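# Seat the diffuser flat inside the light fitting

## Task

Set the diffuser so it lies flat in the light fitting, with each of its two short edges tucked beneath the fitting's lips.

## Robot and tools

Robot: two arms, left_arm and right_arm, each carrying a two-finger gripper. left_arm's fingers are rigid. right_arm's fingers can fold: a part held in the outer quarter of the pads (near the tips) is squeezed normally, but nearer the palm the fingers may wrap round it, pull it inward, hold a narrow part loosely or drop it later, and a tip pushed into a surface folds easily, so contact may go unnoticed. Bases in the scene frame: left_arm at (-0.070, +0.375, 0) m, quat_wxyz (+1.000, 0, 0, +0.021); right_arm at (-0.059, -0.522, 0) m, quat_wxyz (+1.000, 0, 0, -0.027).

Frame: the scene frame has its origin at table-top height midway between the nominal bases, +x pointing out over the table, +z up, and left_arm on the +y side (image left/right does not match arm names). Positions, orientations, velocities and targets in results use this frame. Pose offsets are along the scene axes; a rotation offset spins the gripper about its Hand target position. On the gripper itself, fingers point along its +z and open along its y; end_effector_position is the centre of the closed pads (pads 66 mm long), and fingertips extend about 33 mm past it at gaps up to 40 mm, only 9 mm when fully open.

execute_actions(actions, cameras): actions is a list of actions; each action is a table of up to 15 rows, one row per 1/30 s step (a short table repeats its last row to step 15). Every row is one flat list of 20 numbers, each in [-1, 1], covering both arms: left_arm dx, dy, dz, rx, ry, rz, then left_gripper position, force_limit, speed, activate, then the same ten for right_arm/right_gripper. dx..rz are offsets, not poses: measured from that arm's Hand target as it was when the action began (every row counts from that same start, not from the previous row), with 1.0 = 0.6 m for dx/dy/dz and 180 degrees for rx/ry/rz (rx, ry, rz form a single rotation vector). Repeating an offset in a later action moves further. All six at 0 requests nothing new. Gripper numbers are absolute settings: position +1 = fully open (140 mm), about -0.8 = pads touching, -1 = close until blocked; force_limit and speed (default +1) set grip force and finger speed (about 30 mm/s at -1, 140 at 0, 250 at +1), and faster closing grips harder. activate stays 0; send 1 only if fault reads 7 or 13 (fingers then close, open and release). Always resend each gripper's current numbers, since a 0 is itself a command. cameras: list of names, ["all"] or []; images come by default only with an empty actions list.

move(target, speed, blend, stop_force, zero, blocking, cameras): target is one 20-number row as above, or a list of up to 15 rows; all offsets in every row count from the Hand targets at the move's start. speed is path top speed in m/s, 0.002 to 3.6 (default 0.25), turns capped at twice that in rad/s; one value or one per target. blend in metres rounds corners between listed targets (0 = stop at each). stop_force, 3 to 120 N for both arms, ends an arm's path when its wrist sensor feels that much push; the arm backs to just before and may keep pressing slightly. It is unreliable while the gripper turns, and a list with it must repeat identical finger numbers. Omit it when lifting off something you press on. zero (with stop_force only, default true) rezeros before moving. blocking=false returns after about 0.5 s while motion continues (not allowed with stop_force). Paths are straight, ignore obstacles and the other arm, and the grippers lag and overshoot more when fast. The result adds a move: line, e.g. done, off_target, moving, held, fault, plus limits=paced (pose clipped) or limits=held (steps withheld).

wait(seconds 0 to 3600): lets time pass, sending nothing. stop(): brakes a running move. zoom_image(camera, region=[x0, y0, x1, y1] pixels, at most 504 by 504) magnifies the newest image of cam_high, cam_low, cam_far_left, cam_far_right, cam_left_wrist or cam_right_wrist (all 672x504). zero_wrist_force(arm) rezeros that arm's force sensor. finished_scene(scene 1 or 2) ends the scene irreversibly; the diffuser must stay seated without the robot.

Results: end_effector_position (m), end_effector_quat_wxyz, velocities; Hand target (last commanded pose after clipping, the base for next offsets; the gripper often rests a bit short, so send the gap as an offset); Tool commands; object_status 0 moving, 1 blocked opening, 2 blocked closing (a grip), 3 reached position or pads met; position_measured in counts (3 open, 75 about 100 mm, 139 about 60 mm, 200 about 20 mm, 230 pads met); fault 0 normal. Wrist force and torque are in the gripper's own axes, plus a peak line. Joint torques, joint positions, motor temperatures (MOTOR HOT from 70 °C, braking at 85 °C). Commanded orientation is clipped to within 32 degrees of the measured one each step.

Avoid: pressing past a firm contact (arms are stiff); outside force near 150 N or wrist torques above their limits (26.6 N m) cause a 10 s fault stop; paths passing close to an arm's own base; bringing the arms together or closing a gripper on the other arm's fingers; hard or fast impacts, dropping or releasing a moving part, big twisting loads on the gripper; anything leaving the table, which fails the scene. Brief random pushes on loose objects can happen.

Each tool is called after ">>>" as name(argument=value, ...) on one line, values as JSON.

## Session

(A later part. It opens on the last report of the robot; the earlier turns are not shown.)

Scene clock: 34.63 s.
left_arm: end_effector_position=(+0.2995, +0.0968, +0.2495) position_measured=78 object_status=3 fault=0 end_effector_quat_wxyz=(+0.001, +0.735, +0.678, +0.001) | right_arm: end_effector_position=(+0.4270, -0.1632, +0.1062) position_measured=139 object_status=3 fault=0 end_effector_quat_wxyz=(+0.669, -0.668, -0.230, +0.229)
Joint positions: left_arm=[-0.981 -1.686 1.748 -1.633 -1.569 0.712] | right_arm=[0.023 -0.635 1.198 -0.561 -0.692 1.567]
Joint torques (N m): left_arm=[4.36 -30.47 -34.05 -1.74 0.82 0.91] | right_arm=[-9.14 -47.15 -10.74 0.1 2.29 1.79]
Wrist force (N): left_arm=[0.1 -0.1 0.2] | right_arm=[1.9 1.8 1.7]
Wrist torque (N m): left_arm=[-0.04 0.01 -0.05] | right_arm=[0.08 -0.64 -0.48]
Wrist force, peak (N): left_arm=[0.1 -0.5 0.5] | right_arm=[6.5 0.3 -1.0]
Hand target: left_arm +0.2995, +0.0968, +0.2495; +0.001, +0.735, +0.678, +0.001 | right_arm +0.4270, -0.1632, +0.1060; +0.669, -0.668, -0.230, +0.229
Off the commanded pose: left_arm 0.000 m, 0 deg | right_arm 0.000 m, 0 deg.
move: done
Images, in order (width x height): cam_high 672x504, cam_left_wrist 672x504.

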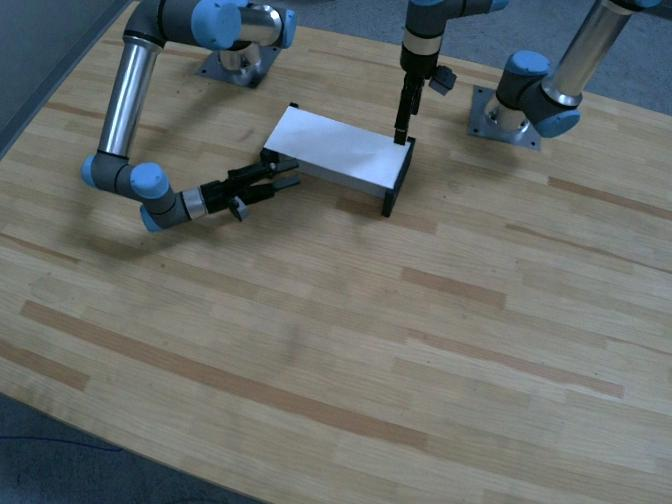

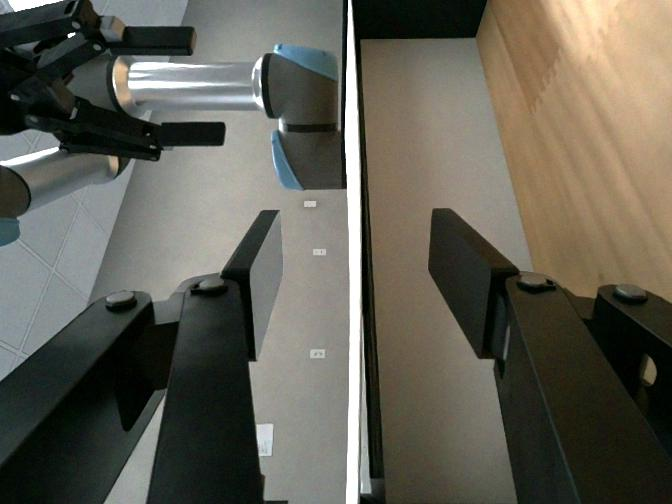

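>>> move(target=[-0.0525,-0.54,0,0,0,0,0.4,1,0,0,-0.08,0.102,-0.001,0,0,0,-0.08,-1,-0.5,0], speed=0.12, cameras=["cam_high"])

>>> move(target=[0,0,-0.17,0,0,0,0.4,1,0,0,0,0,0,0,0,0,-1,-0.3,-1,0], speed=0.12)

>>> wait(seconds=0.6, cameras=["cam_left_wrist","cam_right_wrist","cam_far_right"])

Scene clock: 38.47 s.
left_arm: end_effector_position=(+0.2680, -0.2271, +0.2495) position_measured=78 object_status=3 fault=0 end_effector_quat_wxyz=(+0.001, +0.735, +0.678, +0.001) | right_arm: end_effector_position=(+0.3790, -0.1020, +0.1054) position_measured=139 object_status=3 fault=0 end_effector_quat_wxyz=(+0.669, -0.668, -0.230, +0.229)
Joint positions: left_arm=[-1.297 -1.119 1.079 -1.531 -1.569 0.396] | right_arm=[0.118 -0.704 1.34 -0.634 -0.598 1.567]
Joint torques (N m): left_arm=[-6.47 -30.51 -35.53 -1.79 -0.84 -1.47] | right_arm=[9.52 -59.03 -7.24 -0.18 2.52 1.05]
Wrist force (N): left_arm=[-0.1 -0.3 0.3] | right_arm=[2.1 1.9 1.8]
Wrist torque (N m): left_arm=[-0.08 0.02 0.09] | right_arm=[0.10 -0.67 -0.48]
Wrist force, peak (N): left_arm=[1.6 -0.2 0.0] | right_arm=[2.2 2.2 1.9]
Hand target: left_arm +0.2680, -0.2272, +0.2495; +0.001, +0.735, +0.678, +0.001 | right_arm +0.3790, -0.1020, +0.1054; +0.669, -0.668, -0.230, +0.229
Off the commanded pose: left_arm 0.000 m, 0 deg | right_arm 0.000 m, 0 deg.
move: done

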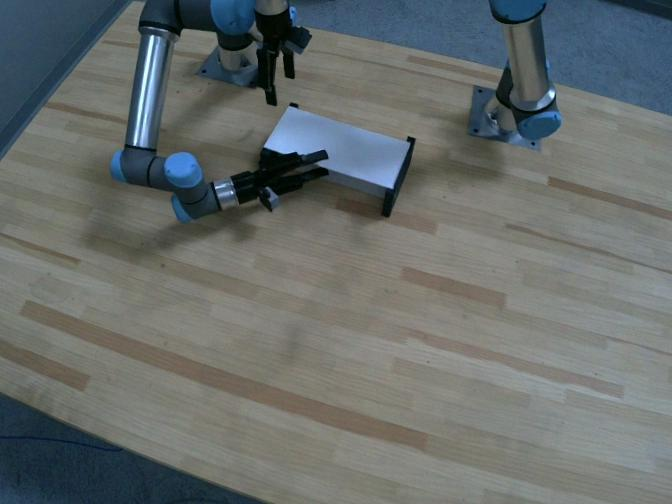

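Scene clock: 40.57 s.
left_arm: end_effector_position=(+0.2680, -0.2272, +0.1475) position_measured=78 object_status=3 fault=0 end_effector_quat_wxyz=(+0.001, +0.735, +0.679, +0.001) | right_arm: end_effector_position=(+0.3790, -0.1020, +0.1054) position_measured=229 object_status=0 fault=0 end_effector_quat_wxyz=(+0.669, -0.668, -0.230, +0.229)
Joint positions: left_arm=[-1.297 -1.097 1.308 -1.782 -1.569 0.396] | right_arm=[0.118 -0.704 1.34 -0.634 -0.598 1.567]
Joint torques (N m): left_arm=[-2.61 -30.9 -14.34 -4.25 1.28 -1.44] | right_arm=[9.84 -58.61 -7.97 0.07 2.53 1.06]
Wrist force (N): left_arm=[0.0 -0.4 0.4] | right_arm=[2.0 2.6 1.7]
Wrist torque (N m): left_arm=[-0.12 0.01 0.08] | right_arm=[0.05 -0.66 -0.46]
Wrist force, peak (N): left_arm=[0.0 -0.4 1.3] | right_arm=[2.1 2.5 1.8]
Hand target: left_arm +0.2680, -0.2272, +0.1475; +0.001, +0.735, +0.678, +0.001 | right_arm +0.3790, -0.1020, +0.1054; +0.669, -0.668, -0.230, +0.229
Off the commanded pose: left_arm 0.000 m, 0 deg | right_arm 0.000 m, 0 deg.
move: done

Scene clock: 41.17 s.
left_arm: end_effector_position=(+0.2680, -0.2272, +0.1475) position_measured=78 object_status=3 fault=0 end_effector_quat_wxyz=(+0.001, +0.735, +0.679, +0.001) | right_arm: end_effector_position=(+0.3790, -0.1020, +0.1054) position_measured=229 object_status=2 fault=0 end_effector_quat_wxyz=(+0.669, -0.668, -0.230, +0.229)
Joint positions: left_arm=[-1.297 -1.097 1.308 -1.782 -1.569 0.396] | right_arm=[0.118 -0.704 1.34 -0.634 -0.598 1.567]
Joint torques (N m): left_arm=[-6.38 -30.64 -14.47 -4.28 1.2 -1.37] | right_arm=[9.66 -58.41 -8.41 0.28 2.59 0.91]
Wrist force (N): left_arm=[0.2 -0.2 0.2] | right_arm=[2.1 2.5 1.5]
Wrist torque (N m): left_arm=[-0.08 -0.03 0.08] | right_arm=[0.04 -0.68 -0.46]
Wrist force, peak (N): left_arm=[0.0 -0.4 0.5] | right_arm=[2.1 2.6 1.6]
Hand target: left_arm +0.2680, -0.2272, +0.1475; +0.001, +0.735, +0.678, +0.001 | right_arm +0.3790, -0.1020, +0.1054; +0.669, -0.668, -0.230, +0.229
Tool commands: left_gripper/position=+0.4 left_gripper/force_limit=+1.0 left_gripper/speed=+0.0 left_gripper/activate=+0.0 right_gripper/position=-1.0 right_gripper/force_limit=-0.3 right_gripper/speed=-1.0 right_gripper/activate=+0.0
Off the commanded pose: left_arm 0.000 m, 0 deg | right_arm 0.000 m, 0 deg.
wait: 0.60 s; at rest by 0.17 s
Images, in order (width x height): cam_far_right 672x504, cam_left_wrist 672x504, cam_right_wrist 672x504.

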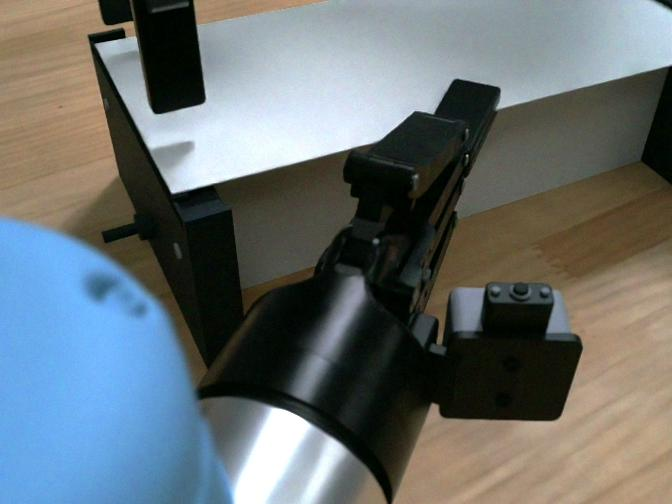

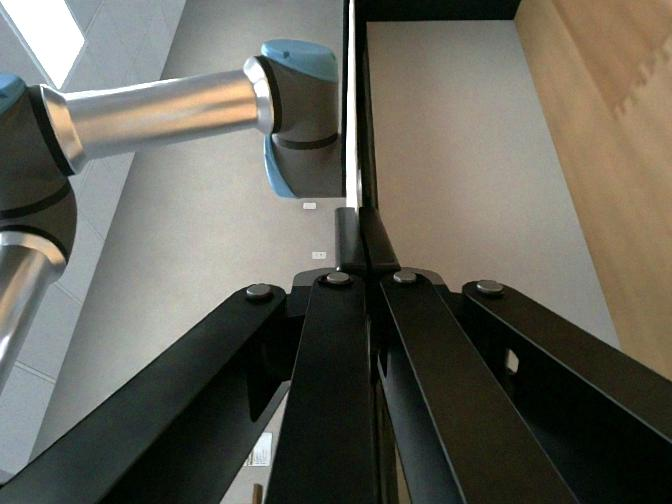

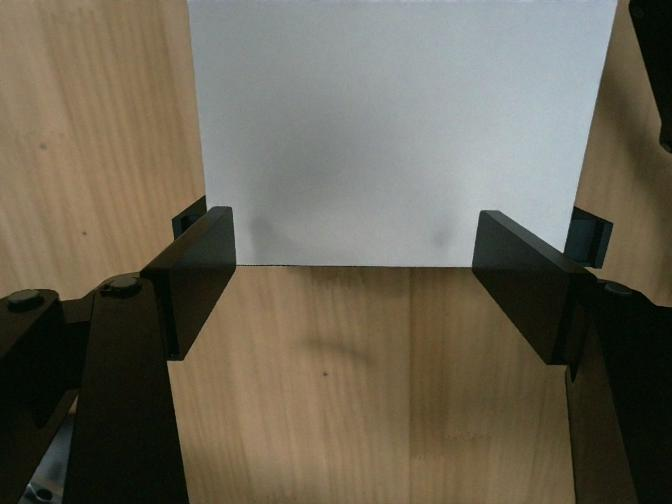

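>>> move(target=[[0.001,0.018,-0.0258,0,0,0,0.4,1,0,0,0,0,0,0,0,0,-1,-0.3,-1,0],[0.001,0.018,-0.0258,0,0,0,0.4,1,0,0,0,0,0.045,0,0,0,-1,-0.3,-1,0],[0.002,0.043,-0.0258,0,0,0,0.4,1,0,0,0,0.004,0.075,0,0,0,-1,-0.3,-1,0]], speed=0.04, cameras=["cam_right_wrist","cam_far_left","cam_far_right"])

>>> zoom_image(camera="cam_far_left", region=[160, 40, 460, 340])

Scene clock: 44.30 s.
left_arm: end_effector_position=(+0.2692, -0.2015, +0.1320) position_measured=78 object_status=3 fault=0 end_effector_quat_wxyz=(+0.001, +0.735, +0.678, +0.001) | right_arm: end_effector_position=(+0.3790, -0.0996, +0.1502) position_measured=229 object_status=2 fault=0 end_effector_quat_wxyz=(+0.669, -0.668, -0.230, +0.229)
Joint positions: left_arm=[-1.283 -1.14 1.412 -1.844 -1.569 0.41] | right_arm=[0.122 -0.764 1.319 -0.553 -0.594 1.567]
Joint torques (N m): left_arm=[17.76 -38.47 7.91 6.35 4.87 0.44] | right_arm=[2.52 -62.42 -29.74 5.54 -2.93 -0.9]
Wrist force (N): left_arm=[-33.4 -1.1 -22.5] | right_arm=[17.9 11.5 18.2]
Wrist torque (N m): left_arm=[-0.95 0.52 0.98] | right_arm=[0.30 -0.32 -0.99]
Wrist force, peak (N): left_arm=[-33.4 -1.1 -22.5] | right_arm=[17.9 11.5 18.2]
Hand target: left_arm +0.2692, -0.2014, +0.1320; +0.001, +0.735, +0.678, +0.001 | right_arm +0.3790, -0.0996, +0.1504; +0.669, -0.668, -0.230, +0.229
Off the commanded pose: left_arm 0.000 m, 0 deg | right_arm 0.000 m, 0 deg.
move: done
Images, in order (width x height): cam_far_left 672x504, cam_far_right 672x504, cam_right_wrist 672x504.

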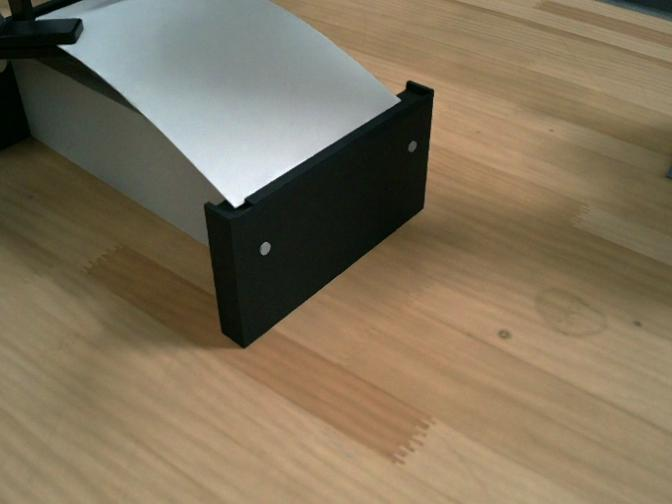

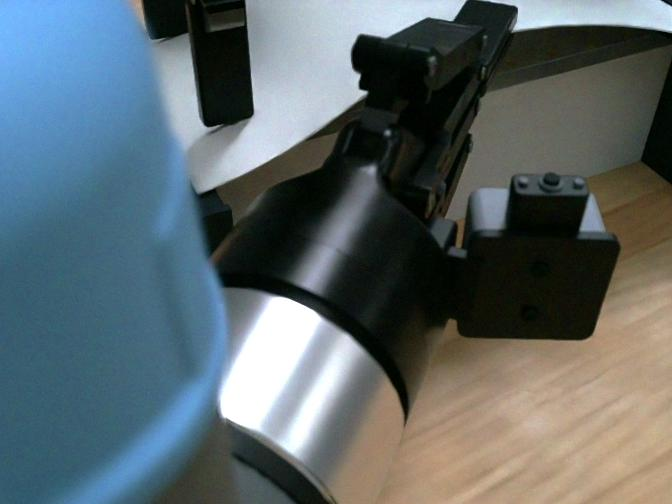

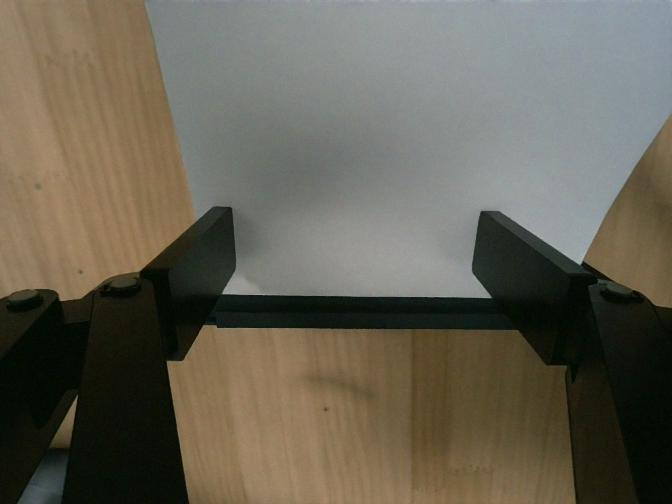

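Scaled by 1.680 from the camera's image (finer frame: 960x720).

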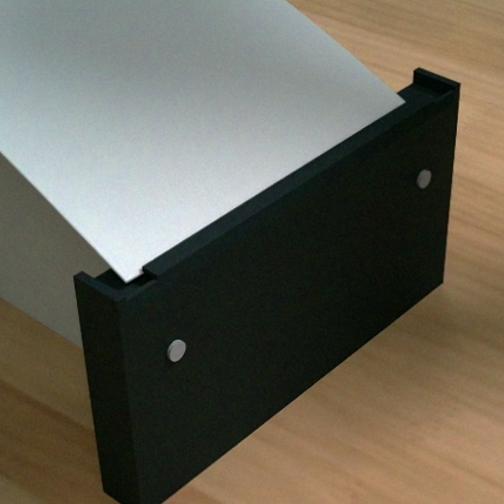

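>>> move(target=[[0,0.004,-0.011,0,0,0,0.4,1,0,0,0,0,0,0,0,0,-1,-0.3,-1,0],[0,-0.006,-0.011,0,0,0,0.4,1,0,0,0,0,-0.035,0,0,0,-1,-0.3,-1,0]], speed=0.03, cameras=["cam_right_wrist","cam_far_left"])

>>> zoom_image(camera="cam_right_wrist", region=[180, 200, 640, 360])

Scene clock: 46.20 s.
left_arm: end_effector_position=(+0.2692, -0.2049, +0.1254) position_measured=78 object_status=3 fault=0 end_effector_quat_wxyz=(+0.001, +0.735, +0.678, +0.001) | right_arm: end_effector_position=(+0.3790, -0.0996, +0.1295) position_measured=229 object_status=2 fault=0 end_effector_quat_wxyz=(+0.669, -0.668, -0.230, +0.229)
Joint positions: left_arm=[-1.285 -1.128 1.413 -1.856 -1.569 0.408] | right_arm=[0.122 -0.736 1.329 -0.59 -0.594 1.567]
Joint torques (N m): left_arm=[4.8 -12.49 -13.82 6.64 5.08 -2.01] | right_arm=[-3.86 -46.87 -5.26 2.28 -6.2 0.62]
Wrist force (N): left_arm=[-26.7 -5.5 -24.4] | right_arm=[18.2 7.4 3.5]
Wrist torque (N m): left_arm=[-0.75 0.53 0.77] | right_arm=[0.31 -1.01 -0.93]
Wrist force, peak (N): left_arm=[-35.7 2.1 -44.6] | right_arm=[22.1 11.3 21.1]
Hand target: left_arm +0.2692, -0.2050, +0.1254; +0.001, +0.735, +0.678, +0.001 | right_arm +0.3790, -0.0996, +0.1294; +0.669, -0.668, -0.230, +0.229
Off the commanded pose: left_arm 0.000 m, 0 deg | right_arm 0.000 m, 0 deg.
move: done
Images, in order (width x height): cam_far_left 672x504, cam_right_wrist 672x504.

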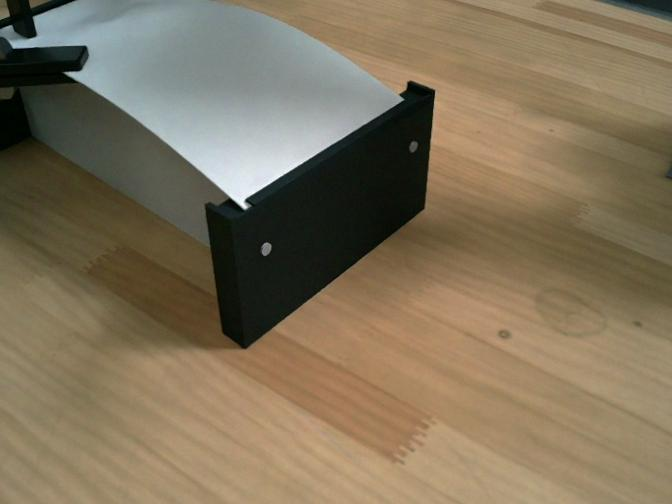

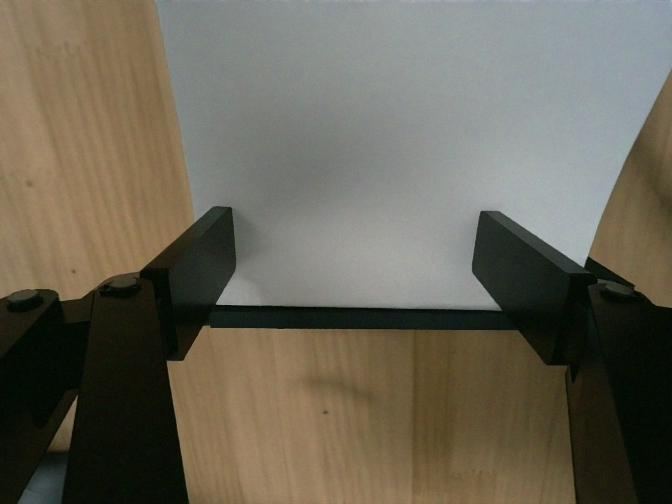

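Scaled by 1.096 from the camera's image (finer frame: 960x720).

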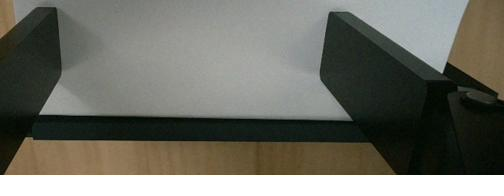

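Matches scene 1. Lower the rest, then release and press flat.

>>> move(target=[0,-0.003,0,0,0,0,0.4,1,0,0,0,0,-0.041,0,0,0,-1,-0.3,-1,0], speed=0.03)

>>> move(target=[[0,0,0.1,0,0,0,0.4,1,0,0,0,0,0,0,0,0,-0.5,-0.3,-1,0],[0.03,0.235,0.1,0,0,0,0.4,1,0,0,0.13,-0.166,0,0,0,0,-0.5,-0.3,-1,0]], speed=0.15, cameras=["cam_far_left","cam_far_right"])

>>> zoom_image(camera="cam_far_left", region=[160, 40, 460, 340])

>>> zoom_image(camera="cam_far_right", region=[70, 10, 330, 270])

Scene clock: 47.67 s.
left_arm: end_effector_position=(+0.2693, -0.2067, +0.1254) position_measured=78 object_status=3 fault=0 end_effector_quat_wxyz=(+0.001, +0.735, +0.679, +0.001) | right_arm: end_effector_position=(+0.3790, -0.0996, +0.1049) position_measured=229 object_status=2 fault=0 end_effector_quat_wxyz=(+0.669, -0.668, -0.230, +0.229)
Joint positions: left_arm=[-1.285 -1.125 1.408 -1.854 -1.569 0.407] | right_arm=[0.122 -0.702 1.337 -0.633 -0.594 1.567]
Joint torques (N m): left_arm=[-4.96 -27.94 -32.1 -1.43 0.84 -1.53] | right_arm=[-8.37 -46.6 -8.23 0.49 0.23 0.25]
Wrist force (N): left_arm=[-1.0 -1.7 -1.6] | right_arm=[6.2 3.5 5.6]
Wrist torque (N m): left_arm=[-0.12 0.02 0.12] | right_arm=[0.11 -0.94 -0.54]
Wrist force, peak (N): left_arm=[-27.1 -5.4 -24.2] | right_arm=[19.0 7.0 5.8]
Hand target: left_arm +0.2692, -0.2068, +0.1254; +0.001, +0.735, +0.678, +0.001 | right_arm +0.3790, -0.0996, +0.1048; +0.669, -0.668, -0.230, +0.229
Off the commanded pose: left_arm 0.000 m, 0 deg | right_arm 0.000 m, 0 deg.
move: done

Scene clock: 50.40 s.
left_arm: end_effector_position=(+0.2872, -0.0659, +0.1854) position_measured=78 object_status=3 fault=0 end_effector_quat_wxyz=(+0.001, +0.735, +0.678, +0.001) | right_arm: end_effector_position=(+0.4569, -0.1991, +0.1048) position_measured=192 object_status=3 fault=0 end_effector_quat_wxyz=(+0.669, -0.668, -0.230, +0.229)
Joint positions: left_arm=[-1.17 -1.409 1.629 -1.791 -1.569 0.522] | right_arm=[-0.027 -0.577 1.084 -0.505 -0.742 1.567]
Joint torques (N m): left_arm=[5.82 -41.63 -14.7 -4.34 -0.79 1.37] | right_arm=[-9.4 -50.51 -29.7 3.69 -2.67 -1.47]
Wrist force (N): left_arm=[0.2 -0.3 0.0] | right_arm=[1.5 2.1 2.8]
Wrist torque (N m): left_arm=[-0.08 -0.03 -0.05] | right_arm=[0.11 -0.58 -0.41]
Wrist force, peak (N): left_arm=[-0.8 -1.8 -1.5] | right_arm=[6.1 3.2 6.0]
Hand target: left_arm +0.2872, -0.0658, +0.1854; +0.001, +0.735, +0.678, +0.001 | right_arm +0.4570, -0.1992, +0.1048; +0.669, -0.668, -0.230, +0.229
Off the commanded pose: left_arm 0.000 m, 0 deg | right_arm 0.000 m, 0 deg.
move: done

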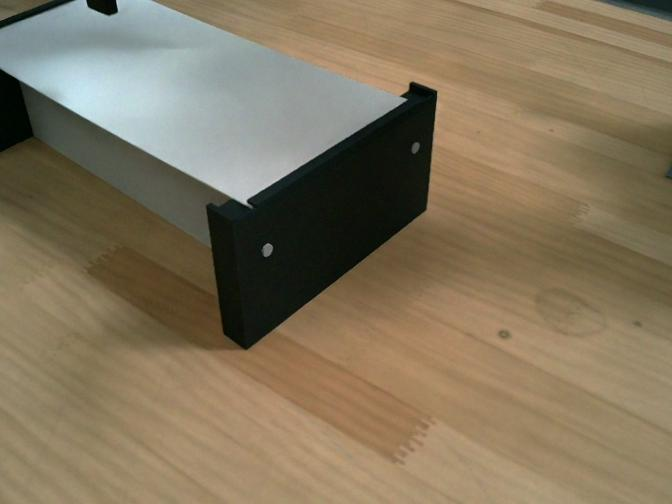

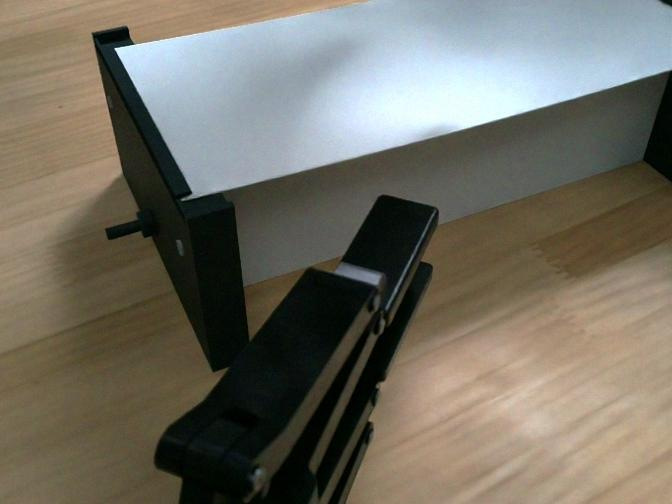

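Scaled by 1.680 from the camera's image (finer frame: 960x720).

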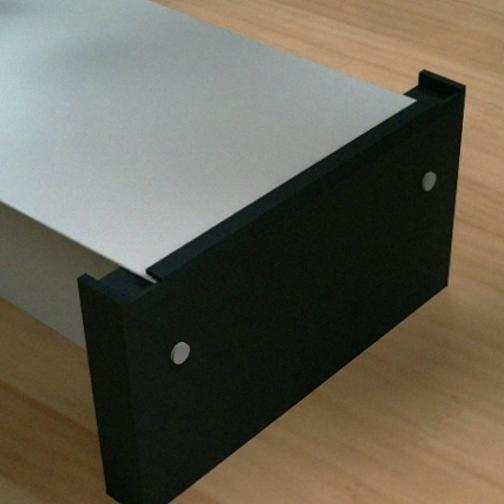

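Scaled by 1.938 from the camera's image (finer frame: 960x720).

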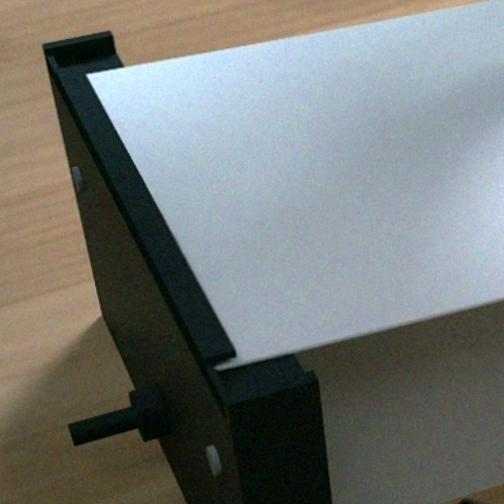

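>>> finished_scene(scene=2)

The scene is finished: the task was done.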